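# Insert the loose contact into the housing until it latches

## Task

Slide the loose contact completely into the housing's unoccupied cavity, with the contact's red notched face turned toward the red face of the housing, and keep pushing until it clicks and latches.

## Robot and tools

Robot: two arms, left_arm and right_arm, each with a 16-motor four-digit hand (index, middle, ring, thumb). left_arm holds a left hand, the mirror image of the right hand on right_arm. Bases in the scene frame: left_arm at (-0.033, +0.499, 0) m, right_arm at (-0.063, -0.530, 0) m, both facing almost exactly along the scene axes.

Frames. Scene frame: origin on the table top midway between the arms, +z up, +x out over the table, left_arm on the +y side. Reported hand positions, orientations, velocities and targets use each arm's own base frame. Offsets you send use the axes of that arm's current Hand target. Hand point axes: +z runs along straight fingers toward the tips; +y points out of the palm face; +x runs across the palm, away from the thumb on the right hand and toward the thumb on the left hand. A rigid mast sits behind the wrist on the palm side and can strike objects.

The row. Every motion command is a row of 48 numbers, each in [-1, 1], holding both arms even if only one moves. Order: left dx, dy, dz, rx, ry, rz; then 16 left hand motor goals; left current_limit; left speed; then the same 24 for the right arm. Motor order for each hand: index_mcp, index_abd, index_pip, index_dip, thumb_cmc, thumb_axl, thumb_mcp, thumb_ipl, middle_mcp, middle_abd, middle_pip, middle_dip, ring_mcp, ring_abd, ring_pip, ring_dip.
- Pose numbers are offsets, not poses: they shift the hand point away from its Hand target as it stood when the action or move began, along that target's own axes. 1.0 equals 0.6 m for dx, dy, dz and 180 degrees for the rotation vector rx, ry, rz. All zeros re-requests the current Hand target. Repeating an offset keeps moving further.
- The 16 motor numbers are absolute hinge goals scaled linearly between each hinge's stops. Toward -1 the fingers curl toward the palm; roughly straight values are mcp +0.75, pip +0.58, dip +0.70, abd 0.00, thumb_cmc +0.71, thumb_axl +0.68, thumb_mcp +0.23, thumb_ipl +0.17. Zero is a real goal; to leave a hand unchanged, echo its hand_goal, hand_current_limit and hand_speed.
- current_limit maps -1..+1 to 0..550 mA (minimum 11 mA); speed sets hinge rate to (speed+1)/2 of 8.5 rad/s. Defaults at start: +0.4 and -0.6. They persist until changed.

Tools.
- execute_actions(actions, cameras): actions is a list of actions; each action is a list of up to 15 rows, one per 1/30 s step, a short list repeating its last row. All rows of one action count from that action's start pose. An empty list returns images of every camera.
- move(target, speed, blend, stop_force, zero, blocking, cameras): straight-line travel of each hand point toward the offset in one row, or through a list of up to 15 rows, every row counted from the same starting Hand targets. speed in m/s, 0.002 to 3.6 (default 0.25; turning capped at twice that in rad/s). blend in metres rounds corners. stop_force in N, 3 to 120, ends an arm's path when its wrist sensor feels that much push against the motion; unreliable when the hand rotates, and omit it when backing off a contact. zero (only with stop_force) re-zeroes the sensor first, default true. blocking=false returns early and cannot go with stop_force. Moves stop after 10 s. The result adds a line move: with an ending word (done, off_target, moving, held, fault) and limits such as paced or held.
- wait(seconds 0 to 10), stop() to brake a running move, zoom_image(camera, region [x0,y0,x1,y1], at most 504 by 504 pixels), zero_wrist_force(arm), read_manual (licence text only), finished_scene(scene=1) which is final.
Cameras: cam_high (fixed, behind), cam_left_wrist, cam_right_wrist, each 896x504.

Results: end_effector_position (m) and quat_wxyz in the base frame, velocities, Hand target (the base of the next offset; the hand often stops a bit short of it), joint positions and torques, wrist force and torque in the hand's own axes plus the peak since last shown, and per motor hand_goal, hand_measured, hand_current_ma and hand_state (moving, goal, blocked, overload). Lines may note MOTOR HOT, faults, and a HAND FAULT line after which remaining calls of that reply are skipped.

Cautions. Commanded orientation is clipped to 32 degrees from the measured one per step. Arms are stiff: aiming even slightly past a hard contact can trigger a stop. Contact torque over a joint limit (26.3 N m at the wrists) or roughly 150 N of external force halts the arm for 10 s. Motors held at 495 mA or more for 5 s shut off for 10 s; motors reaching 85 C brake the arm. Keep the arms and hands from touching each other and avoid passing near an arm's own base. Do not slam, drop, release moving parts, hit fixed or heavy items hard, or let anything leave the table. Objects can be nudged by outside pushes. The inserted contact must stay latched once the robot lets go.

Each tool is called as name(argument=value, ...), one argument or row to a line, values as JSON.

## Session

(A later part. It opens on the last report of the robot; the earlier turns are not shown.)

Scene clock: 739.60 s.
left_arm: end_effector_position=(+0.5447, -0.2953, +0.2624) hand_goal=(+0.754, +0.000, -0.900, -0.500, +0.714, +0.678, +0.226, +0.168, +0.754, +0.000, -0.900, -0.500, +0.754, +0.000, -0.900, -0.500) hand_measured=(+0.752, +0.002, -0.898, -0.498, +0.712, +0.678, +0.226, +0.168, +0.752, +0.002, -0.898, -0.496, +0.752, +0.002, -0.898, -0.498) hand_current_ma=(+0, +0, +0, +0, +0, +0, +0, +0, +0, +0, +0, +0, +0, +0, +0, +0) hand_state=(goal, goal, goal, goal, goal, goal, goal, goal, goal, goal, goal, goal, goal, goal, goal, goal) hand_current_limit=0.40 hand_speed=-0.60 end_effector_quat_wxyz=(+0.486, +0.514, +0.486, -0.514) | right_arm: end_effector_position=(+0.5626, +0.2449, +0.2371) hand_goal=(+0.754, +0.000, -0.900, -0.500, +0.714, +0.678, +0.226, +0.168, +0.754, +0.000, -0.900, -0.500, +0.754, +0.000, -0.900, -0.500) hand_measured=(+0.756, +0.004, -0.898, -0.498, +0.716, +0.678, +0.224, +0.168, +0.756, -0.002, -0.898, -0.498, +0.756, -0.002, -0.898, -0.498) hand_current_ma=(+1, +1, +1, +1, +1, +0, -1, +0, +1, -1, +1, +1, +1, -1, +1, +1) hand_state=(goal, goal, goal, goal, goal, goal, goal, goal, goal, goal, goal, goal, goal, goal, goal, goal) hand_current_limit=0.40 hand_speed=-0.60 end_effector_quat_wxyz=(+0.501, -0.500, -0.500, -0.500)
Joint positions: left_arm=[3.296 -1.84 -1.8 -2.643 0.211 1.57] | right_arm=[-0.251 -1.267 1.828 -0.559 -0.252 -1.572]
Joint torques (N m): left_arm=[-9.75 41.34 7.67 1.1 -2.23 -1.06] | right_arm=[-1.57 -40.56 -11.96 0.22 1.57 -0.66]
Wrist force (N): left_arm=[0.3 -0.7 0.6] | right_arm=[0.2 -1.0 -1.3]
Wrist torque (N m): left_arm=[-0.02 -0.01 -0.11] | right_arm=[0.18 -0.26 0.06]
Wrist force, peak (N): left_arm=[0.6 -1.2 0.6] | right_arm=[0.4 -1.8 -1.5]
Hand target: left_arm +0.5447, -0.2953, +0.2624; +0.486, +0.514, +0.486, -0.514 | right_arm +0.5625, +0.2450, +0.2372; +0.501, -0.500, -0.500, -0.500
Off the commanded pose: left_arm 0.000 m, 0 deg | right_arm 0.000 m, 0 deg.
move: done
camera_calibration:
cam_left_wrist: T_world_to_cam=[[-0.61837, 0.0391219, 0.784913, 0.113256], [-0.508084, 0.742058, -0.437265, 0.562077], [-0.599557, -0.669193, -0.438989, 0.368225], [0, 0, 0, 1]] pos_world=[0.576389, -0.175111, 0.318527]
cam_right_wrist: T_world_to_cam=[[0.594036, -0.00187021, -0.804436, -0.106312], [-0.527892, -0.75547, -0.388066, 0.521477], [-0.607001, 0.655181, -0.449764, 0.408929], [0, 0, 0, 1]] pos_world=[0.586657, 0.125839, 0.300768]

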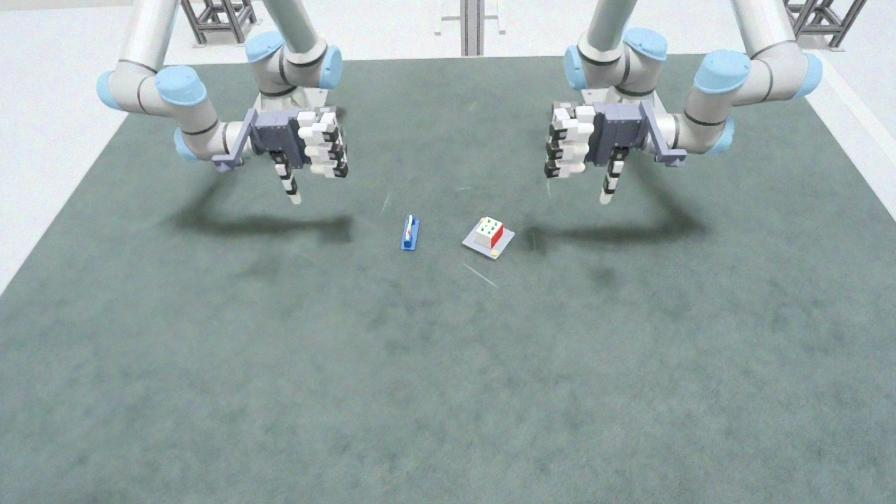

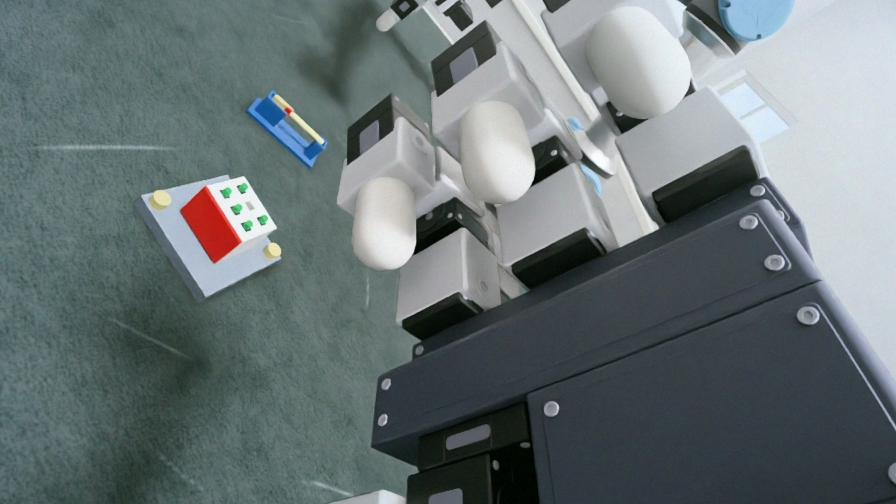

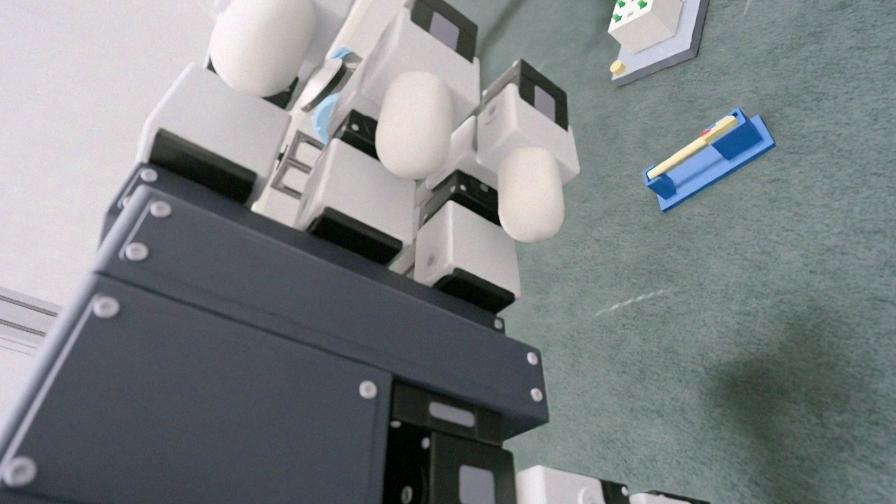

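move(
  target=[
    [0,0,0,0,0,0,0.754,0,-0.9,-0.5,0.714,0.678,0.226,0.168,0.754,0,-0.9,-0.5,0.754,0,-0.9,-0.5,0.4,-0.6,-0.1285,-0.1183,0.3017,-0.0197,0.0009,0.0277,0.3151,0,-0.1533,0.1884,-0.5014,0.6766,0.1124,-0.1676,0.754,0,-0.9,-0.5,0.754,0,-0.9,-0.5,0.4,-0.6],
  ],
  speed=0.2,
  cameras=["all"],
)

Scene clock: 788.37 s.
left_arm: end_effector_position=(+0.5447, -0.2953, +0.2624) hand_goal=(+0.754, +0.000, -0.900, -0.500, +0.714, +0.678, +0.226, +0.168, +0.754, +0.000, -0.900, -0.500, +0.754, +0.000, -0.900, -0.500) hand_measured=(+0.752, +0.002, -0.898, -0.498, +0.712, +0.678, +0.226, +0.168, +0.752, +0.002, -0.898, -0.496, +0.752, +0.002, -0.898, -0.498) hand_current_ma=(+0, +0, +0, +0, +0, +0, +0, +0, +0, +0, +0, +0, +0, +0, +0, +0) hand_state=(goal, goal, goal, goal, goal, goal, goal, goal, goal, goal, goal, goal, goal, goal, goal, goal) hand_current_limit=0.40 hand_speed=-0.60 end_effector_quat_wxyz=(+0.486, +0.514, +0.486, -0.514) | right_arm: end_effector_position=(+0.4913, +0.4259, +0.1601) hand_goal=(+0.316, +0.000, -0.154, +0.188, -0.502, +0.676, +0.112, -0.168, +0.754, +0.000, -0.900, -0.500, +0.754, +0.000, -0.900, -0.500) hand_measured=(+0.318, +0.004, -0.156, +0.186, -0.480, +0.678, +0.114, -0.166, +0.756, -0.002, -0.898, -0.498, +0.756, -0.002, -0.898, -0.498) hand_current_ma=(+1, +1, -1, -1, +27, +1, +1, +1, +1, -1, +1, +1, +1, -1, +1, +1) hand_state=(goal, goal, goal, goal, blocked, goal, goal, goal, goal, goal, goal, goal, goal, goal, goal, goal) hand_current_limit=0.40 hand_speed=-0.60 end_effector_quat_wxyz=(+0.507, -0.536, -0.461, -0.493)
Joint positions: left_arm=[3.296 -1.84 -1.8 -2.643 0.211 1.57] | right_arm=[0.167 -1.231 2.003 -0.774 0.228 -1.481]
Joint torques (N m): left_arm=[-9.91 41.58 8.67 1.14 -1.9 -1.18] | right_arm=[8.75 -42.01 -15.86 1.31 1.14 -2.11]
Wrist force (N): left_arm=[0.4 -0.9 0.5] | right_arm=[0.1 -1.3 -1.3]
Wrist torque (N m): left_arm=[-0.03 -0.02 -0.11] | right_arm=[0.13 -0.28 0.16]
Wrist force, peak (N): left_arm=[0.6 -1.2 0.6] | right_arm=[0.7 -0.5 -2.7]
Hand target: left_arm +0.5447, -0.2953, +0.2624; +0.486, +0.514, +0.486, -0.514 | right_arm +0.4913, +0.4260, +0.1602; +0.507, -0.536, -0.461, -0.493
Off the commanded pose: left_arm 0.000 m, 0 deg | right_arm 0.000 m, 0 deg.
move: done
camera_calibration:
cam_left_wrist: T_world_to_cam=[[-0.61837, 0.0391219, 0.784913, 0.113256], [-0.508084, 0.742058, -0.437265, 0.562077], [-0.599557, -0.669193, -0.438989, 0.368225], [0, 0, 0, 1]] pos_world=[0.576389, -0.175111, 0.318527]
cam_right_wrist: T_world_to_cam=[[0.520603, -0.0340966, -0.853118, -0.0679721], [-0.605278, -0.719461, -0.340608, 0.605772], [-0.602172, 0.693695, -0.395192, 0.184913], [0, 0, 0, 1]] pos_world=[0.513397, 0.305239, 0.221419]

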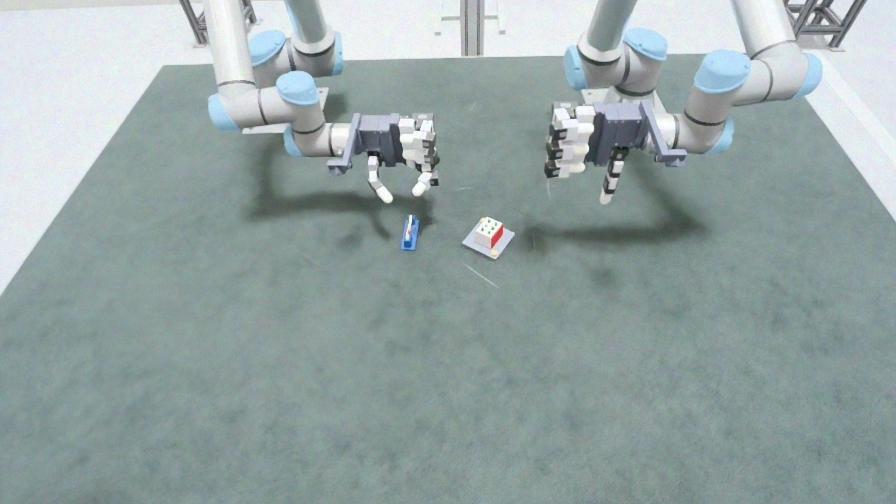

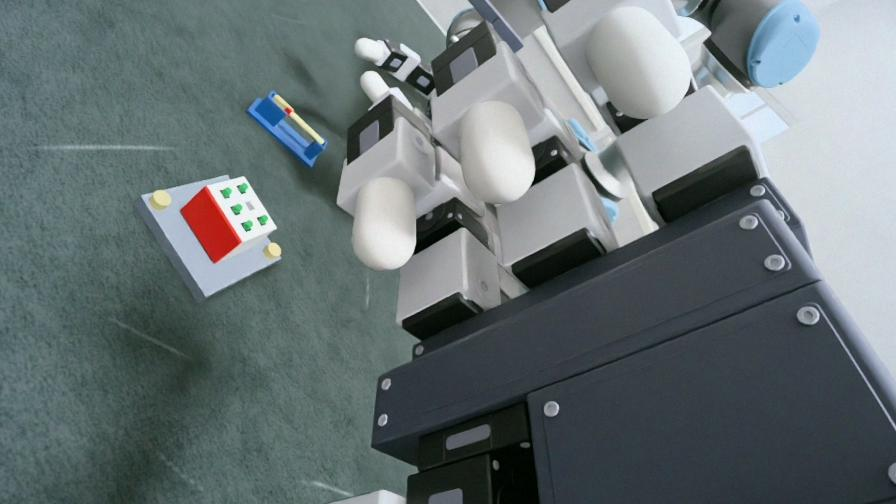

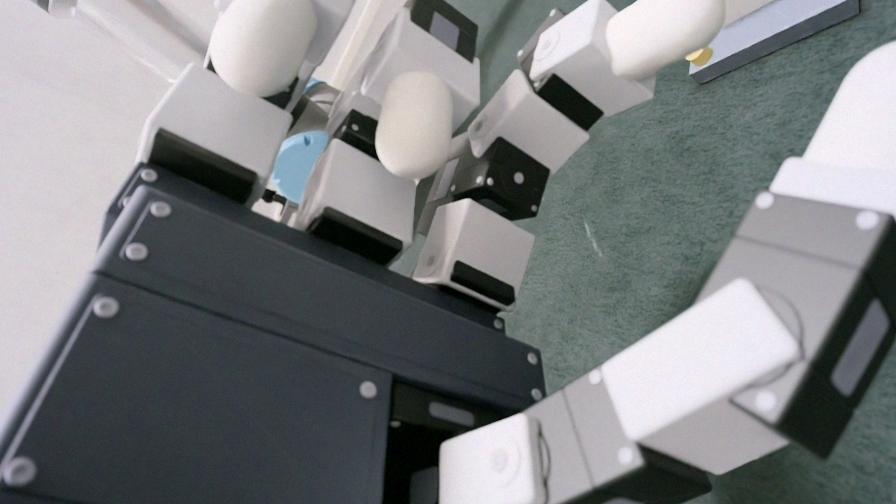

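zoom_image(
  camera="cam_left_wrist",
  region=[240, 20, 460, 180],
)

zoom_image(
  camera="cam_high",
  region=[330, 100, 530, 270],
)

zoom_image(
  camera="cam_right_wrist",
  region=[560, 0, 896, 190],
)

Scaled by 2.291 from the camera's 896x504 image, which has a finer 1280x720 frame.

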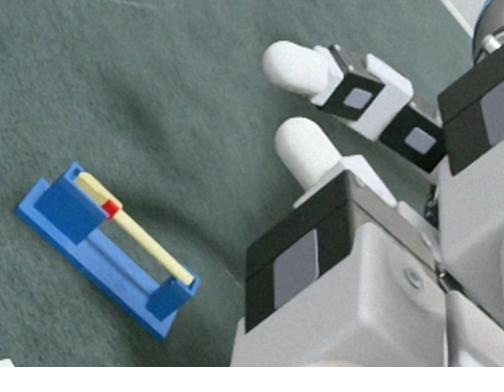

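Scaled by 2.520 from the camera's 896x504 image, which has a finer 1280x720 frame.

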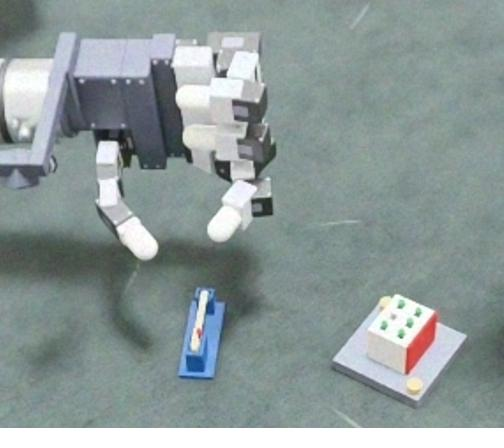

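Scaled by 1.500 from the camera's 896x504 image, which has a finer 1280x720 frame.

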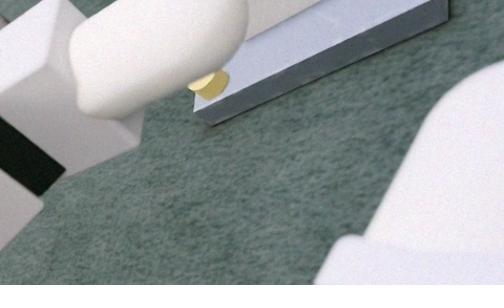

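move(
  target=[0,0,0,0,0,0,0.754,0,-0.9,-0.5,0.714,0.678,0.226,0.168,0.754,0,-0.9,-0.5,0.754,0,-0.9,-0.5,0.4,-0.6,-0.1162,0.0102,0,0,0,0,0.3151,0,-0.1533,0.1884,-0.53,0.6766,0.1124,-0.1676,0.754,0,-0.9,-0.5,0.754,0,-0.9,-0.5,0.4,-0.6],
  speed=0.1,
  cameras=["all"],
)

zoom_image(
  camera="cam_left_wrist",
  region=[220, 20, 440, 180],
)

zoom_image(
  camera="cam_high",
  region=[370, 170, 470, 260],
)

zoom_image(
  camera="cam_right_wrist",
  region=[560, 0, 896, 190],
)

Scene clock: 814.27 s.
left_arm: end_effector_position=(+0.5447, -0.2953, +0.2624) hand_goal=(+0.754, +0.000, -0.900, -0.500, +0.714, +0.678, +0.226, +0.168, +0.754, +0.000, -0.900, -0.500, +0.754, +0.000, -0.900, -0.500) hand_measured=(+0.752, +0.002, -0.898, -0.498, +0.712, +0.678, +0.226, +0.168, +0.752, +0.002, -0.898, -0.496, +0.752, +0.002, -0.898, -0.498) hand_current_ma=(+0, +0, +0, +0, +0, +0, +0, +0, +0, +0, +0, +0, +0, +0, +0, +0) hand_state=(goal, goal, goal, goal, goal, goal, goal, goal, goal, goal, goal, goal, goal, goal, goal, goal) hand_current_limit=0.40 hand_speed=-0.60 end_effector_quat_wxyz=(+0.486, +0.514, +0.486, -0.514) | right_arm: end_effector_position=(+0.4913, +0.4260, +0.0902) hand_goal=(+0.316, +0.000, -0.154, +0.188, -0.530, +0.676, +0.112, -0.168, +0.754, +0.000, -0.900, -0.500, +0.754, +0.000, -0.900, -0.500) hand_measured=(+0.318, +0.004, -0.156, +0.186, -0.510, +0.678, +0.114, -0.166, +0.756, -0.002, -0.898, -0.498, +0.756, -0.002, -0.898, -0.498) hand_current_ma=(+1, +1, -1, -1, +25, +1, +1, +1, +1, -1, +1, +1, +1, -1, +1, +1) hand_state=(goal, goal, goal, goal, blocked, goal, goal, goal, goal, goal, goal, goal, goal, goal, goal, goal) hand_current_limit=0.40 hand_speed=-0.60 end_effector_quat_wxyz=(+0.507, -0.536, -0.461, -0.493)
Joint positions: left_arm=[3.296 -1.84 -1.8 -2.643 0.211 1.57] | right_arm=[0.167 -1.092 2.046 -0.956 0.228 -1.481]
Joint torques (N m): left_arm=[-9.32 40.74 9.31 1 -2.12 -1.2] | right_arm=[7.52 -41.46 -9.26 1.47 1.63 -0.95]
Wrist force (N): left_arm=[0.3 -1.0 0.5] | right_arm=[0.1 -1.1 -1.3]
Wrist torque (N m): left_arm=[-0.05 -0.01 -0.10] | right_arm=[0.17 -0.28 0.12]
Wrist force, peak (N): left_arm=[0.5 -1.0 0.7] | right_arm=[1.2 -1.3 -1.3]
Hand target: left_arm +0.5447, -0.2953, +0.2624; +0.486, +0.514, +0.486, -0.514 | right_arm +0.4913, +0.4260, +0.0902; +0.507, -0.536, -0.461, -0.493
Off the commanded pose: left_arm 0.000 m, 0 deg | right_arm 0.000 m, 0 deg.
move: done
camera_calibration:
cam_left_wrist: T_world_to_cam=[[-0.61837, 0.0391219, 0.784913, 0.113256], [-0.508084, 0.742058, -0.437265, 0.562077], [-0.599557, -0.669193, -0.438989, 0.368225], [0, 0, 0, 1]] pos_world=[0.576389, -0.175111, 0.318527]
cam_right_wrist: T_world_to_cam=[[0.520601, -0.0340953, -0.853119, -0.127601], [-0.605322, -0.719411, -0.340636, 0.582047], [-0.602129, 0.693747, -0.395165, 0.157178], [0, 0, 0, 1]] pos_world=[0.513397, 0.305339, 0.151519]

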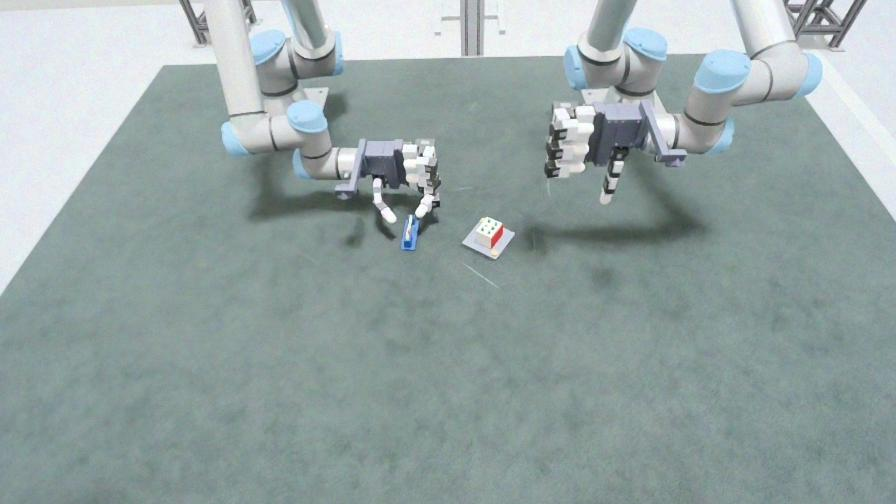

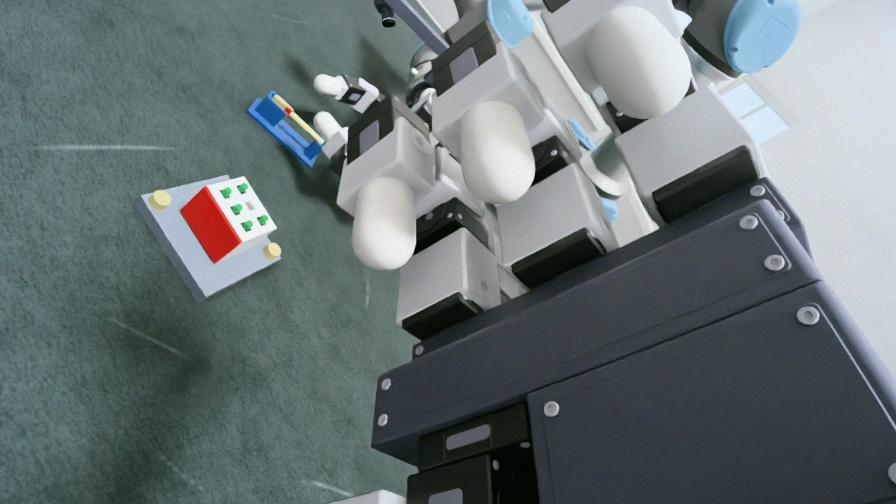

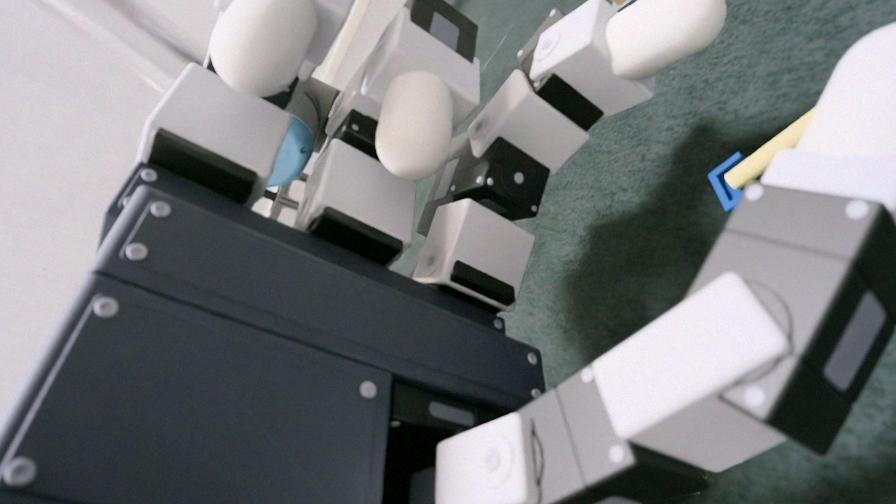

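Scaled by 2.291 from the camera's 896x504 image, which has a finer 1280x720 frame.

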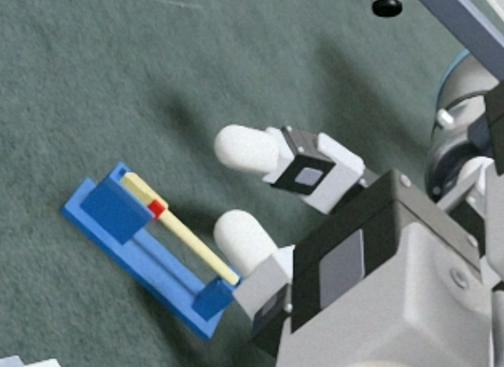

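Scaled by 5.040 from the camera's 896x504 image, which has a finer 1280x720 frame.

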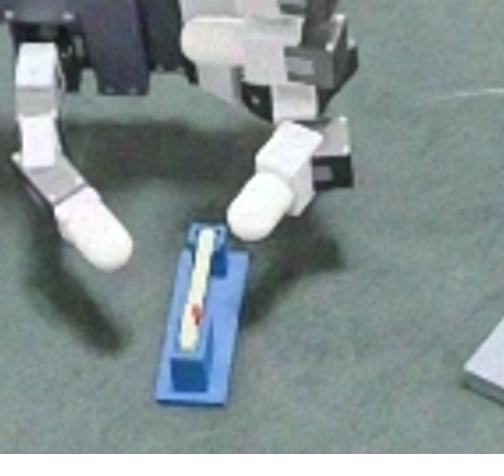

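Scaled by 1.500 from the camera's 896x504 image, which has a finer 1280x720 frame.

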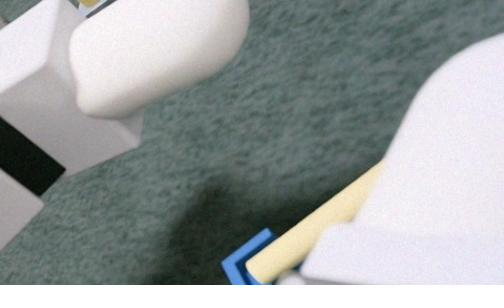

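move(
  target=[0,0,0,0,0,0,0.754,0,-0.9,-0.5,0.714,0.678,0.226,0.168,0.754,0,-0.9,-0.5,0.754,0,-0.9,-0.5,0.4,-0.6,-0.0564,0.0049,0,0,0,0,0.3151,0,-0.1533,0.1884,-0.53,0.6766,0.1124,-0.1676,0.754,0,-0.9,-0.5,0.754,0,-0.9,-0.5,0.4,-0.6],
  speed=0.04,
  stop_force=8,
  cameras=["all"],
)

zoom_image(
  camera="cam_left_wrist",
  region=[220, 60, 380, 180],
)

zoom_image(
  camera="cam_high",
  region=[370, 170, 470, 260],
)

zoom_image(
  camera="cam_right_wrist",
  region=[560, 0, 896, 190],
)

Scene clock: 827.60 s.
left_arm: end_effector_position=(+0.5447, -0.2953, +0.2624) hand_goal=(+0.754, +0.000, -0.900, -0.500, +0.714, +0.678, +0.226, +0.168, +0.754, +0.000, -0.900, -0.500, +0.754, +0.000, -0.900, -0.500) hand_measured=(+0.752, +0.002, -0.898, -0.498, +0.712, +0.678, +0.226, +0.168, +0.752, +0.002, -0.898, -0.496, +0.752, +0.002, -0.898, -0.498) hand_current_ma=(+0, +0, +0, +0, +0, +0, +0, +0, +0, +0, +0, +0, +0, +0, +0, +0) hand_state=(goal, goal, goal, goal, goal, goal, goal, goal, goal, goal, goal, goal, goal, goal, goal, goal) hand_current_limit=0.40 hand_speed=-0.60 end_effector_quat_wxyz=(+0.486, +0.514, +0.486, -0.514) | right_arm: end_effector_position=(+0.4912, +0.4260, +0.0562) hand_goal=(+0.316, +0.000, -0.154, +0.188, -0.530, +0.676, +0.112, -0.168, +0.754, +0.000, -0.900, -0.500, +0.754, +0.000, -0.900, -0.500) hand_measured=(+0.318, +0.004, -0.156, +0.186, -0.510, +0.678, +0.114, -0.166, +0.756, -0.002, -0.898, -0.498, +0.756, -0.002, -0.898, -0.498) hand_current_ma=(+1, +1, -1, -1, +25, +1, +1, +1, +1, -1, +1, +1, +1, -1, +1, +1) hand_state=(goal, goal, goal, goal, blocked, goal, goal, goal, goal, goal, goal, goal, goal, goal, goal, goal) hand_current_limit=0.40 hand_speed=-0.60 end_effector_quat_wxyz=(+0.507, -0.536, -0.461, -0.493)
Joint positions: left_arm=[3.296 -1.84 -1.8 -2.643 0.211 1.57] | right_arm=[0.167 -1.017 2.055 -1.041 0.228 -1.481]
Joint torques (N m): left_arm=[-9.99 41.52 9.19 0.85 -1.94 -1.2] | right_arm=[7.85 -44.7 -6.76 1.31 1.22 -1.28]
Wrist force (N): left_arm=[0.3 -0.9 0.5] | right_arm=[0.1 -1.2 -1.3]
Wrist torque (N m): left_arm=[-0.03 -0.02 -0.10] | right_arm=[0.16 -0.27 0.13]
Wrist force, peak (N): left_arm=[0.6 -1.2 0.6] | right_arm=[0.1 -1.2 -1.5]
Hand target: left_arm +0.5447, -0.2953, +0.2624; +0.486, +0.514, +0.486, -0.514 | right_arm +0.4912, +0.4260, +0.0562; +0.507, -0.536, -0.461, -0.493
Off the commanded pose: left_arm 0.000 m, 0 deg | right_arm 0.000 m, 0 deg.
move: done
camera_calibration:
cam_left_wrist: T_world_to_cam=[[-0.61837, 0.0391219, 0.784913, 0.113256], [-0.508084, 0.742058, -0.437265, 0.562077], [-0.599557, -0.669193, -0.438989, 0.368225], [0, 0, 0, 1]] pos_world=[0.576389, -0.175111, 0.318527]
cam_right_wrist: T_world_to_cam=[[0.520736, -0.0341284, -0.853036, -0.156623], [-0.605294, -0.719395, -0.34072, 0.570395], [-0.602042, 0.693762, -0.395272, 0.143645], [0, 0, 0, 1]] pos_world=[0.513296, 0.305339, 0.117519]

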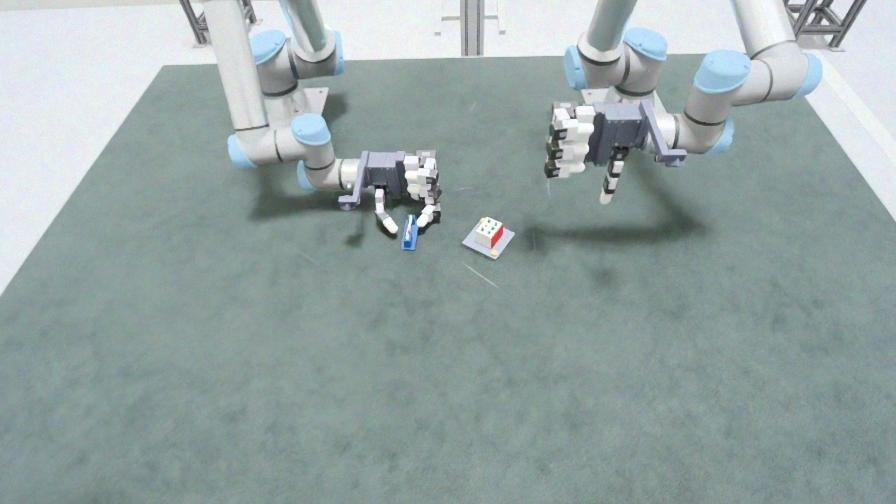

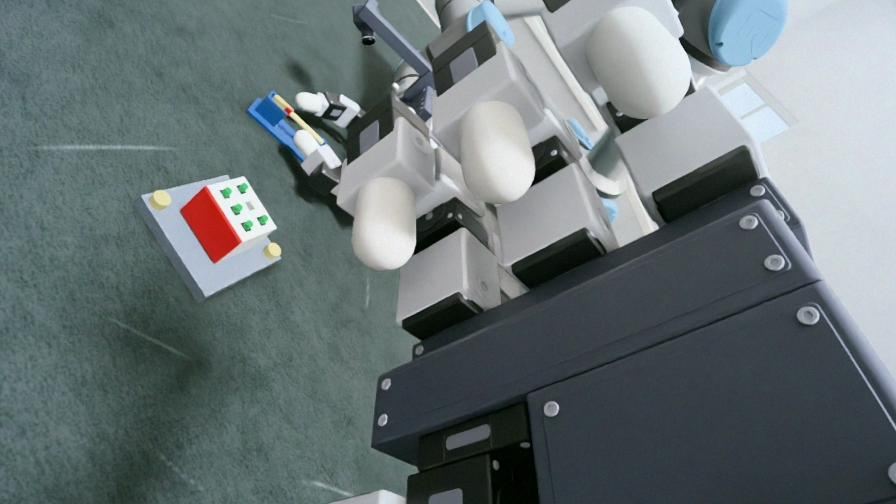

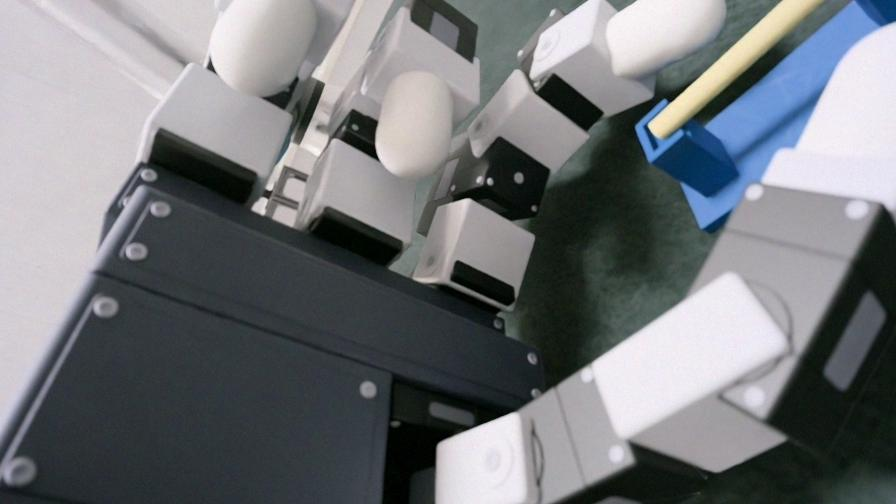

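Scaled by 3.150 from the camera's 896x504 image, which has a finer 1280x720 frame.

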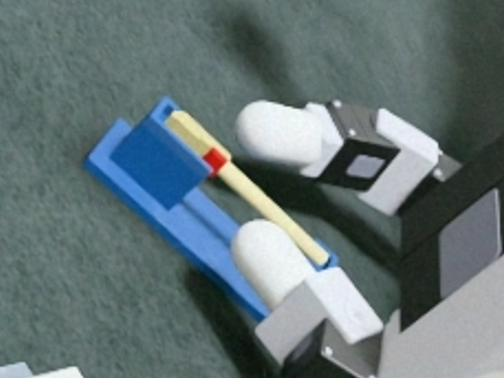

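Scaled by 5.040 from the camera's 896x504 image, which has a finer 1280x720 frame.

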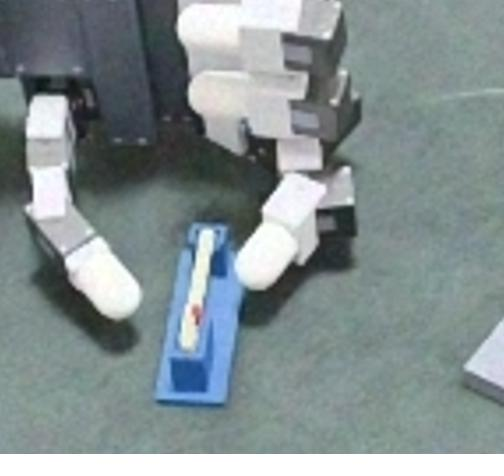

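Scaled by 1.500 from the camera's 896x504 image, which has a finer 1280x720 frame.

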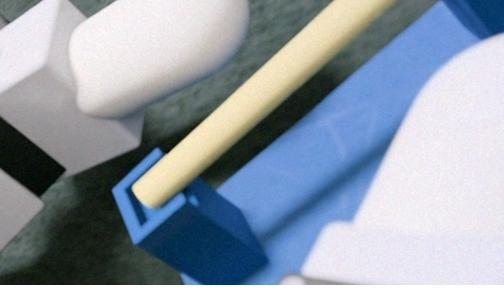

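move(
  target=[0,0,0,0,0,0,0.754,0,-0.9,-0.5,0.714,0.678,0.226,0.168,0.754,0,-0.9,-0.5,0.754,0,-0.9,-0.5,0.4,-0.6,0,0,0,0,0,0,0.2260,0,-0.1533,0.1884,-0.53,0.6766,-0.056,-0.1676,0.754,0,-0.9,-0.5,0.754,0,-0.9,-0.5,0.2,-0.92],
  speed=0.05,
  cameras=["all"],
)

zoom_image(
  camera="cam_left_wrist",
  region=[220, 60, 380, 180],
)

zoom_image(
  camera="cam_high",
  region=[370, 170, 470, 260],
)

zoom_image(
  camera="cam_right_wrist",
  region=[560, 0, 896, 190],
)

Scene clock: 871.77 s.
left_arm: end_effector_position=(+0.5447, -0.2953, +0.2624) hand_goal=(+0.754, +0.000, -0.900, -0.500, +0.714, +0.678, +0.226, +0.168, +0.754, +0.000, -0.900, -0.500, +0.754, +0.000, -0.900, -0.500) hand_measured=(+0.752, +0.002, -0.898, -0.498, +0.712, +0.678, +0.226, +0.168, +0.752, +0.002, -0.898, -0.496, +0.752, +0.002, -0.898, -0.498) hand_current_ma=(+0, +0, +0, +0, +0, +0, +0, +0, +0, +0, +0, +0, +0, +0, +0, +0) hand_state=(goal, goal, goal, goal, goal, goal, goal, goal, goal, goal, goal, goal, goal, goal, goal, goal) hand_current_limit=0.40 hand_speed=-0.60 end_effector_quat_wxyz=(+0.486, +0.514, +0.486, -0.514) | right_arm: end_effector_position=(+0.4912, +0.4260, +0.0562) hand_goal=(+0.226, +0.000, -0.154, +0.188, -0.530, +0.676, -0.056, -0.168, +0.754, +0.000, -0.900, -0.500, +0.754, +0.000, -0.900, -0.500) hand_measured=(+0.228, +0.004, -0.156, +0.186, -0.510, +0.678, -0.054, -0.166, +0.756, -0.002, -0.898, -0.498, +0.756, -0.002, -0.898, -0.498) hand_current_ma=(+1, +1, -1, -1, +25, +1, +1, +1, +1, -1, +1, +1, +1, -1, +1, +1) hand_state=(goal, goal, goal, goal, blocked, goal, goal, goal, goal, goal, goal, goal, goal, goal, goal, goal) hand_current_limit=0.20 hand_speed=-0.92 end_effector_quat_wxyz=(+0.507, -0.536, -0.461, -0.493)
Joint positions: left_arm=[3.296 -1.84 -1.8 -2.643 0.211 1.57] | right_arm=[0.167 -1.017 2.055 -1.041 0.228 -1.481]
Joint torques (N m): left_arm=[-9.98 41 9.43 0.56 -1.95 -1.31] | right_arm=[5.31 -45.44 -13.02 1.21 -0.03 -1]
Wrist force (N): left_arm=[0.6 -1.1 0.5] | right_arm=[0.1 -1.0 -1.2]
Wrist torque (N m): left_arm=[-0.07 -0.04 -0.08] | right_arm=[0.17 -0.27 0.13]
Wrist force, peak (N): left_arm=[0.5 -1.1 0.7] | right_arm=[0.1 -1.3 -1.6]
Hand target: left_arm +0.5447, -0.2953, +0.2624; +0.486, +0.514, +0.486, -0.514 | right_arm +0.4912, +0.4260, +0.0562; +0.507, -0.536, -0.461, -0.493
Off the commanded pose: left_arm 0.000 m, 0 deg | right_arm 0.000 m, 0 deg.
move: done
camera_calibration:
cam_left_wrist: T_world_to_cam=[[-0.61837, 0.0391219, 0.784913, 0.113256], [-0.508084, 0.742058, -0.437265, 0.562077], [-0.599557, -0.669193, -0.438989, 0.368225], [0, 0, 0, 1]] pos_world=[0.576389, -0.175111, 0.318527]
cam_right_wrist: T_world_to_cam=[[0.520736, -0.0341284, -0.853036, -0.156538], [-0.605294, -0.719395, -0.34072, 0.570429], [-0.602042, 0.693762, -0.395272, 0.143685], [0, 0, 0, 1]] pos_world=[0.513296, 0.305339, 0.117619]

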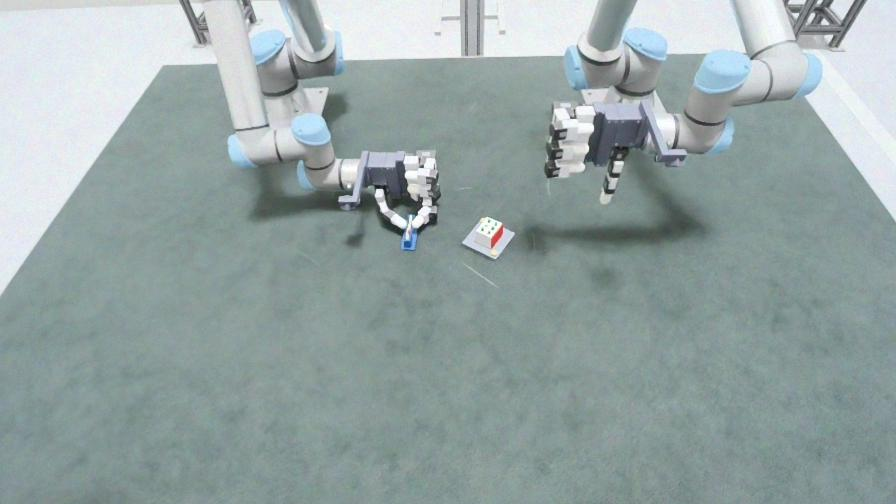

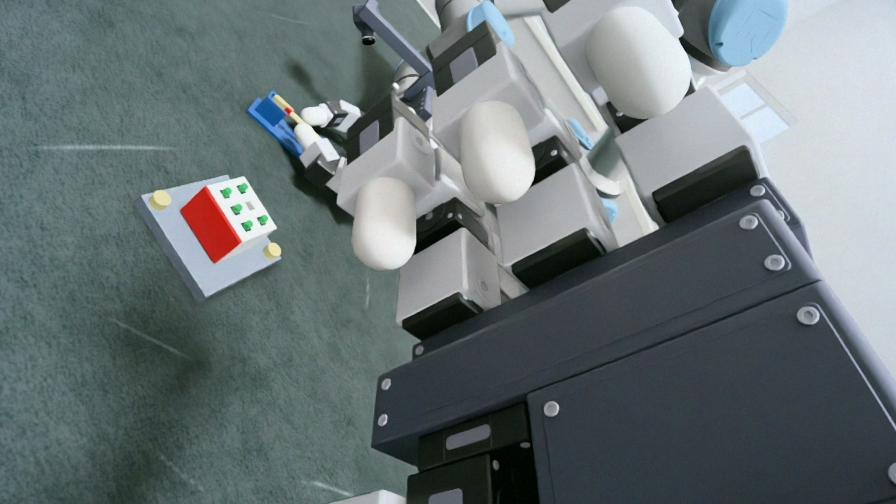

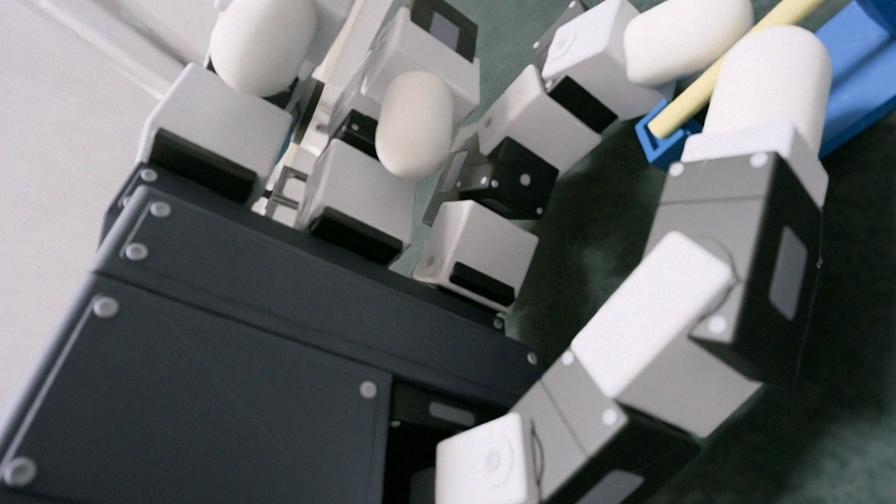

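Scaled by 3.150 from the camera's 896x504 image, which has a finer 1280x720 frame.

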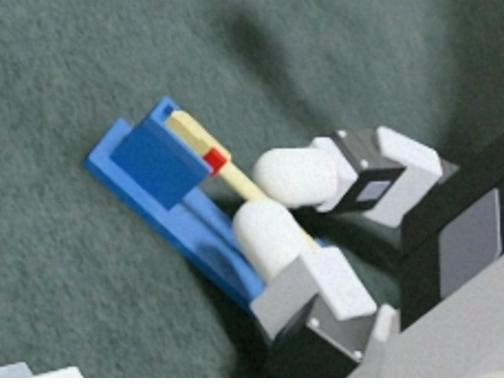

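Scaled by 5.040 from the camera's 896x504 image, which has a finer 1280x720 frame.

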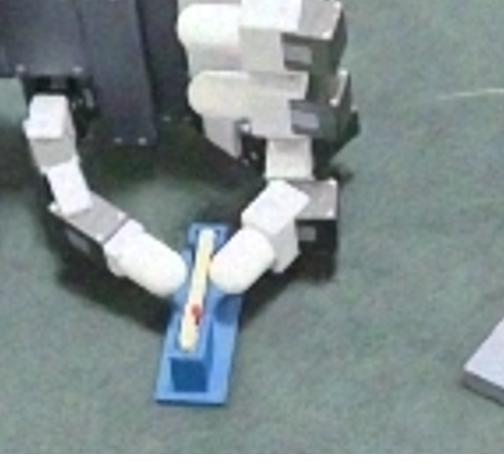

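Scaled by 1.500 from the camera's 896x504 image, which has a finer 1280x720 frame.

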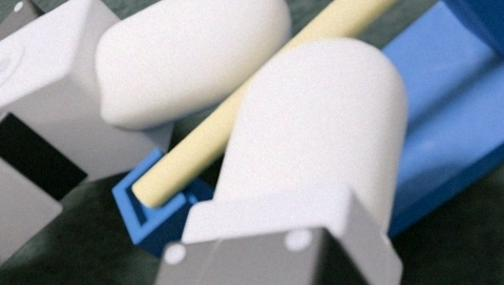

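move(
  target=[0,0,0,0,0,0,0.754,0,-0.9,-0.5,0.714,0.678,0.226,0.168,0.754,0,-0.9,-0.5,0.754,0,-0.9,-0.5,0.4,-0.6,-0.00166,0.00015,0,0,0,0,0.1507,0,-0.1533,0.1884,-0.53,0.6766,-0.1404,-0.1676,0.754,0,-0.9,-0.5,0.754,0,-0.9,-0.5,0.2,-0.94],
  speed=0.02,
  cameras=["all"],
)

zoom_image(
  camera="cam_left_wrist",
  region=[220, 60, 380, 180],
)

zoom_image(
  camera="cam_high",
  region=[370, 170, 470, 260],
)

zoom_image(
  camera="cam_right_wrist",
  region=[560, 0, 896, 190],
)

Scene clock: 897.73 s.
left_arm: end_effector_position=(+0.5447, -0.2953, +0.2624) hand_goal=(+0.754, +0.000, -0.900, -0.500, +0.714, +0.678, +0.226, +0.168, +0.754, +0.000, -0.900, -0.500, +0.754, +0.000, -0.900, -0.500) hand_measured=(+0.752, +0.002, -0.898, -0.498, +0.712, +0.678, +0.226, +0.168, +0.752, +0.002, -0.898, -0.496, +0.752, +0.002, -0.898, -0.498) hand_current_ma=(+0, +0, +0, +0, +0, +0, +0, +0, +0, +0, +0, +0, +0, +0, +0, +0) hand_state=(goal, goal, goal, goal, goal, goal, goal, goal, goal, goal, goal, goal, goal, goal, goal, goal) hand_current_limit=0.40 hand_speed=-0.60 end_effector_quat_wxyz=(+0.486, +0.514, +0.486, -0.514) | right_arm: end_effector_position=(+0.4913, +0.4260, +0.0552) hand_goal=(+0.150, +0.000, -0.154, +0.188, -0.530, +0.676, -0.140, -0.168, +0.754, +0.000, -0.900, -0.500, +0.754, +0.000, -0.900, -0.500) hand_measured=(+0.192, +0.004, -0.138, +0.190, -0.526, +0.678, -0.102, -0.160, +0.756, -0.002, -0.898, -0.498, +0.756, -0.002, -0.898, -0.498) hand_current_ma=(+81, +1, +15, +1, +2, +0, +89, +8, +1, -1, +1, +1, +1, -1, +1, +1) hand_state=(blocked, goal, goal, goal, goal, goal, blocked, goal, goal, goal, goal, goal, goal, goal, goal, goal) hand_current_limit=0.20 hand_speed=-0.94 end_effector_quat_wxyz=(+0.507, -0.536, -0.461, -0.493)
Joint positions: left_arm=[3.296 -1.84 -1.8 -2.643 0.211 1.57] | right_arm=[0.167 -1.014 2.055 -1.044 0.228 -1.481]
Joint torques (N m): left_arm=[-9.62 40.63 8.96 0.59 -1.96 -1.16] | right_arm=[1.66 -29.44 -3.17 -1.77 -1.06 -0.46]
Wrist force (N): left_arm=[0.4 -0.7 0.5] | right_arm=[0.6 -1.4 -1.2]
Wrist torque (N m): left_arm=[-0.01 -0.03 -0.10] | right_arm=[0.17 -0.26 0.10]
Wrist force, peak (N): left_arm=[0.6 -1.0 0.7] | right_arm=[0.9 -1.4 -1.3]
Hand target: left_arm +0.5447, -0.2953, +0.2624; +0.486, +0.514, +0.486, -0.514 | right_arm +0.4912, +0.4260, +0.0552; +0.507, -0.536, -0.461, -0.493
Off the commanded pose: left_arm 0.000 m, 0 deg | right_arm 0.000 m, 0 deg.
move: done
camera_calibration:
cam_left_wrist: T_world_to_cam=[[-0.61837, 0.0391219, 0.784913, 0.113256], [-0.508084, 0.742058, -0.437265, 0.562077], [-0.599557, -0.669193, -0.438989, 0.368225], [0, 0, 0, 1]] pos_world=[0.576389, -0.175111, 0.318527]
cam_right_wrist: T_world_to_cam=[[0.520839, -0.0341255, -0.852972, -0.157453], [-0.605229, -0.719421, -0.34078, 0.57007], [-0.602017, 0.693735, -0.395357, 0.143295], [0, 0, 0, 1]] pos_world=[0.513296, 0.305339, 0.116618]

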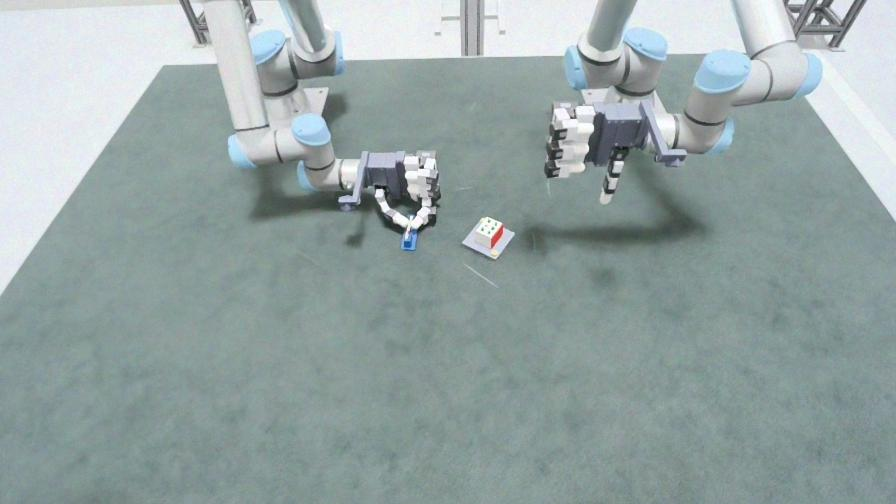

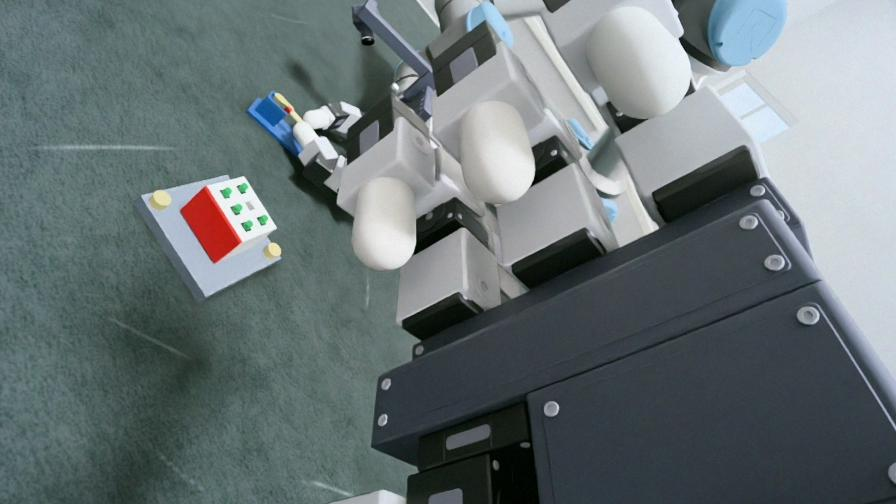

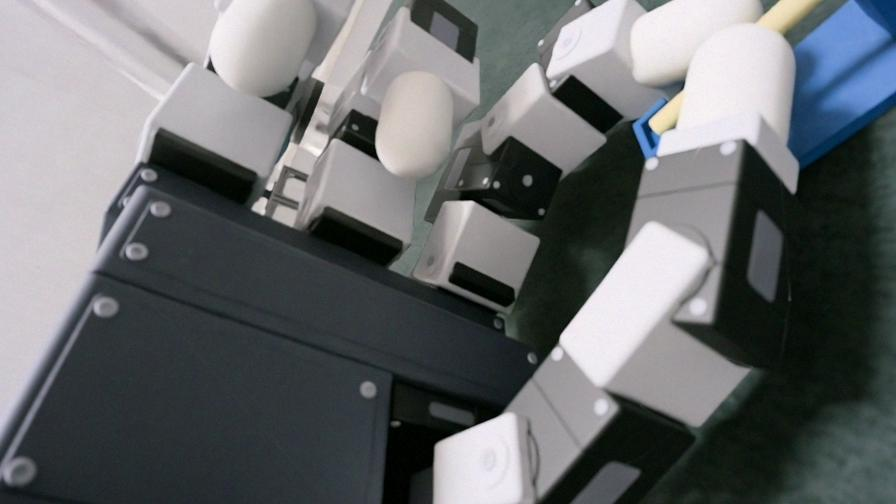

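Scaled by 3.150 from the camera's 896x504 image, which has a finer 1280x720 frame.

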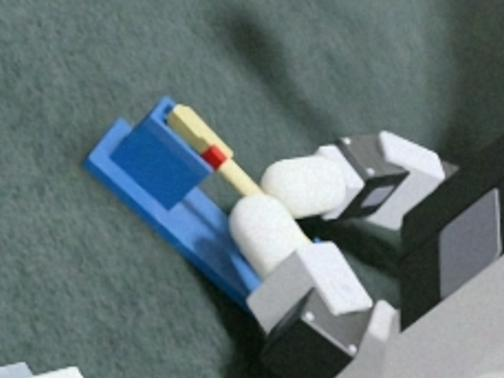

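Scaled by 5.040 from the camera's 896x504 image, which has a finer 1280x720 frame.

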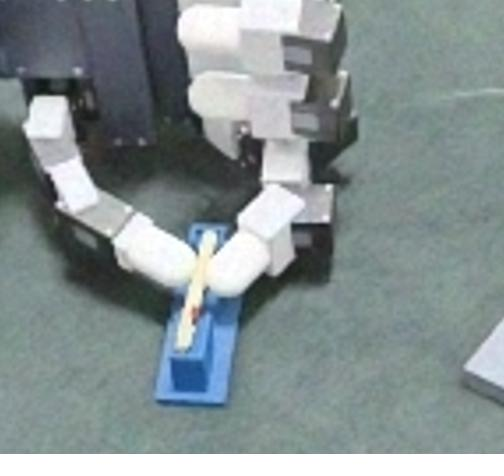

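Scaled by 1.500 from the camera's 896x504 image, which has a finer 1280x720 frame.

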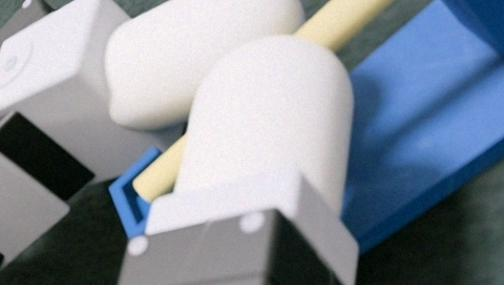

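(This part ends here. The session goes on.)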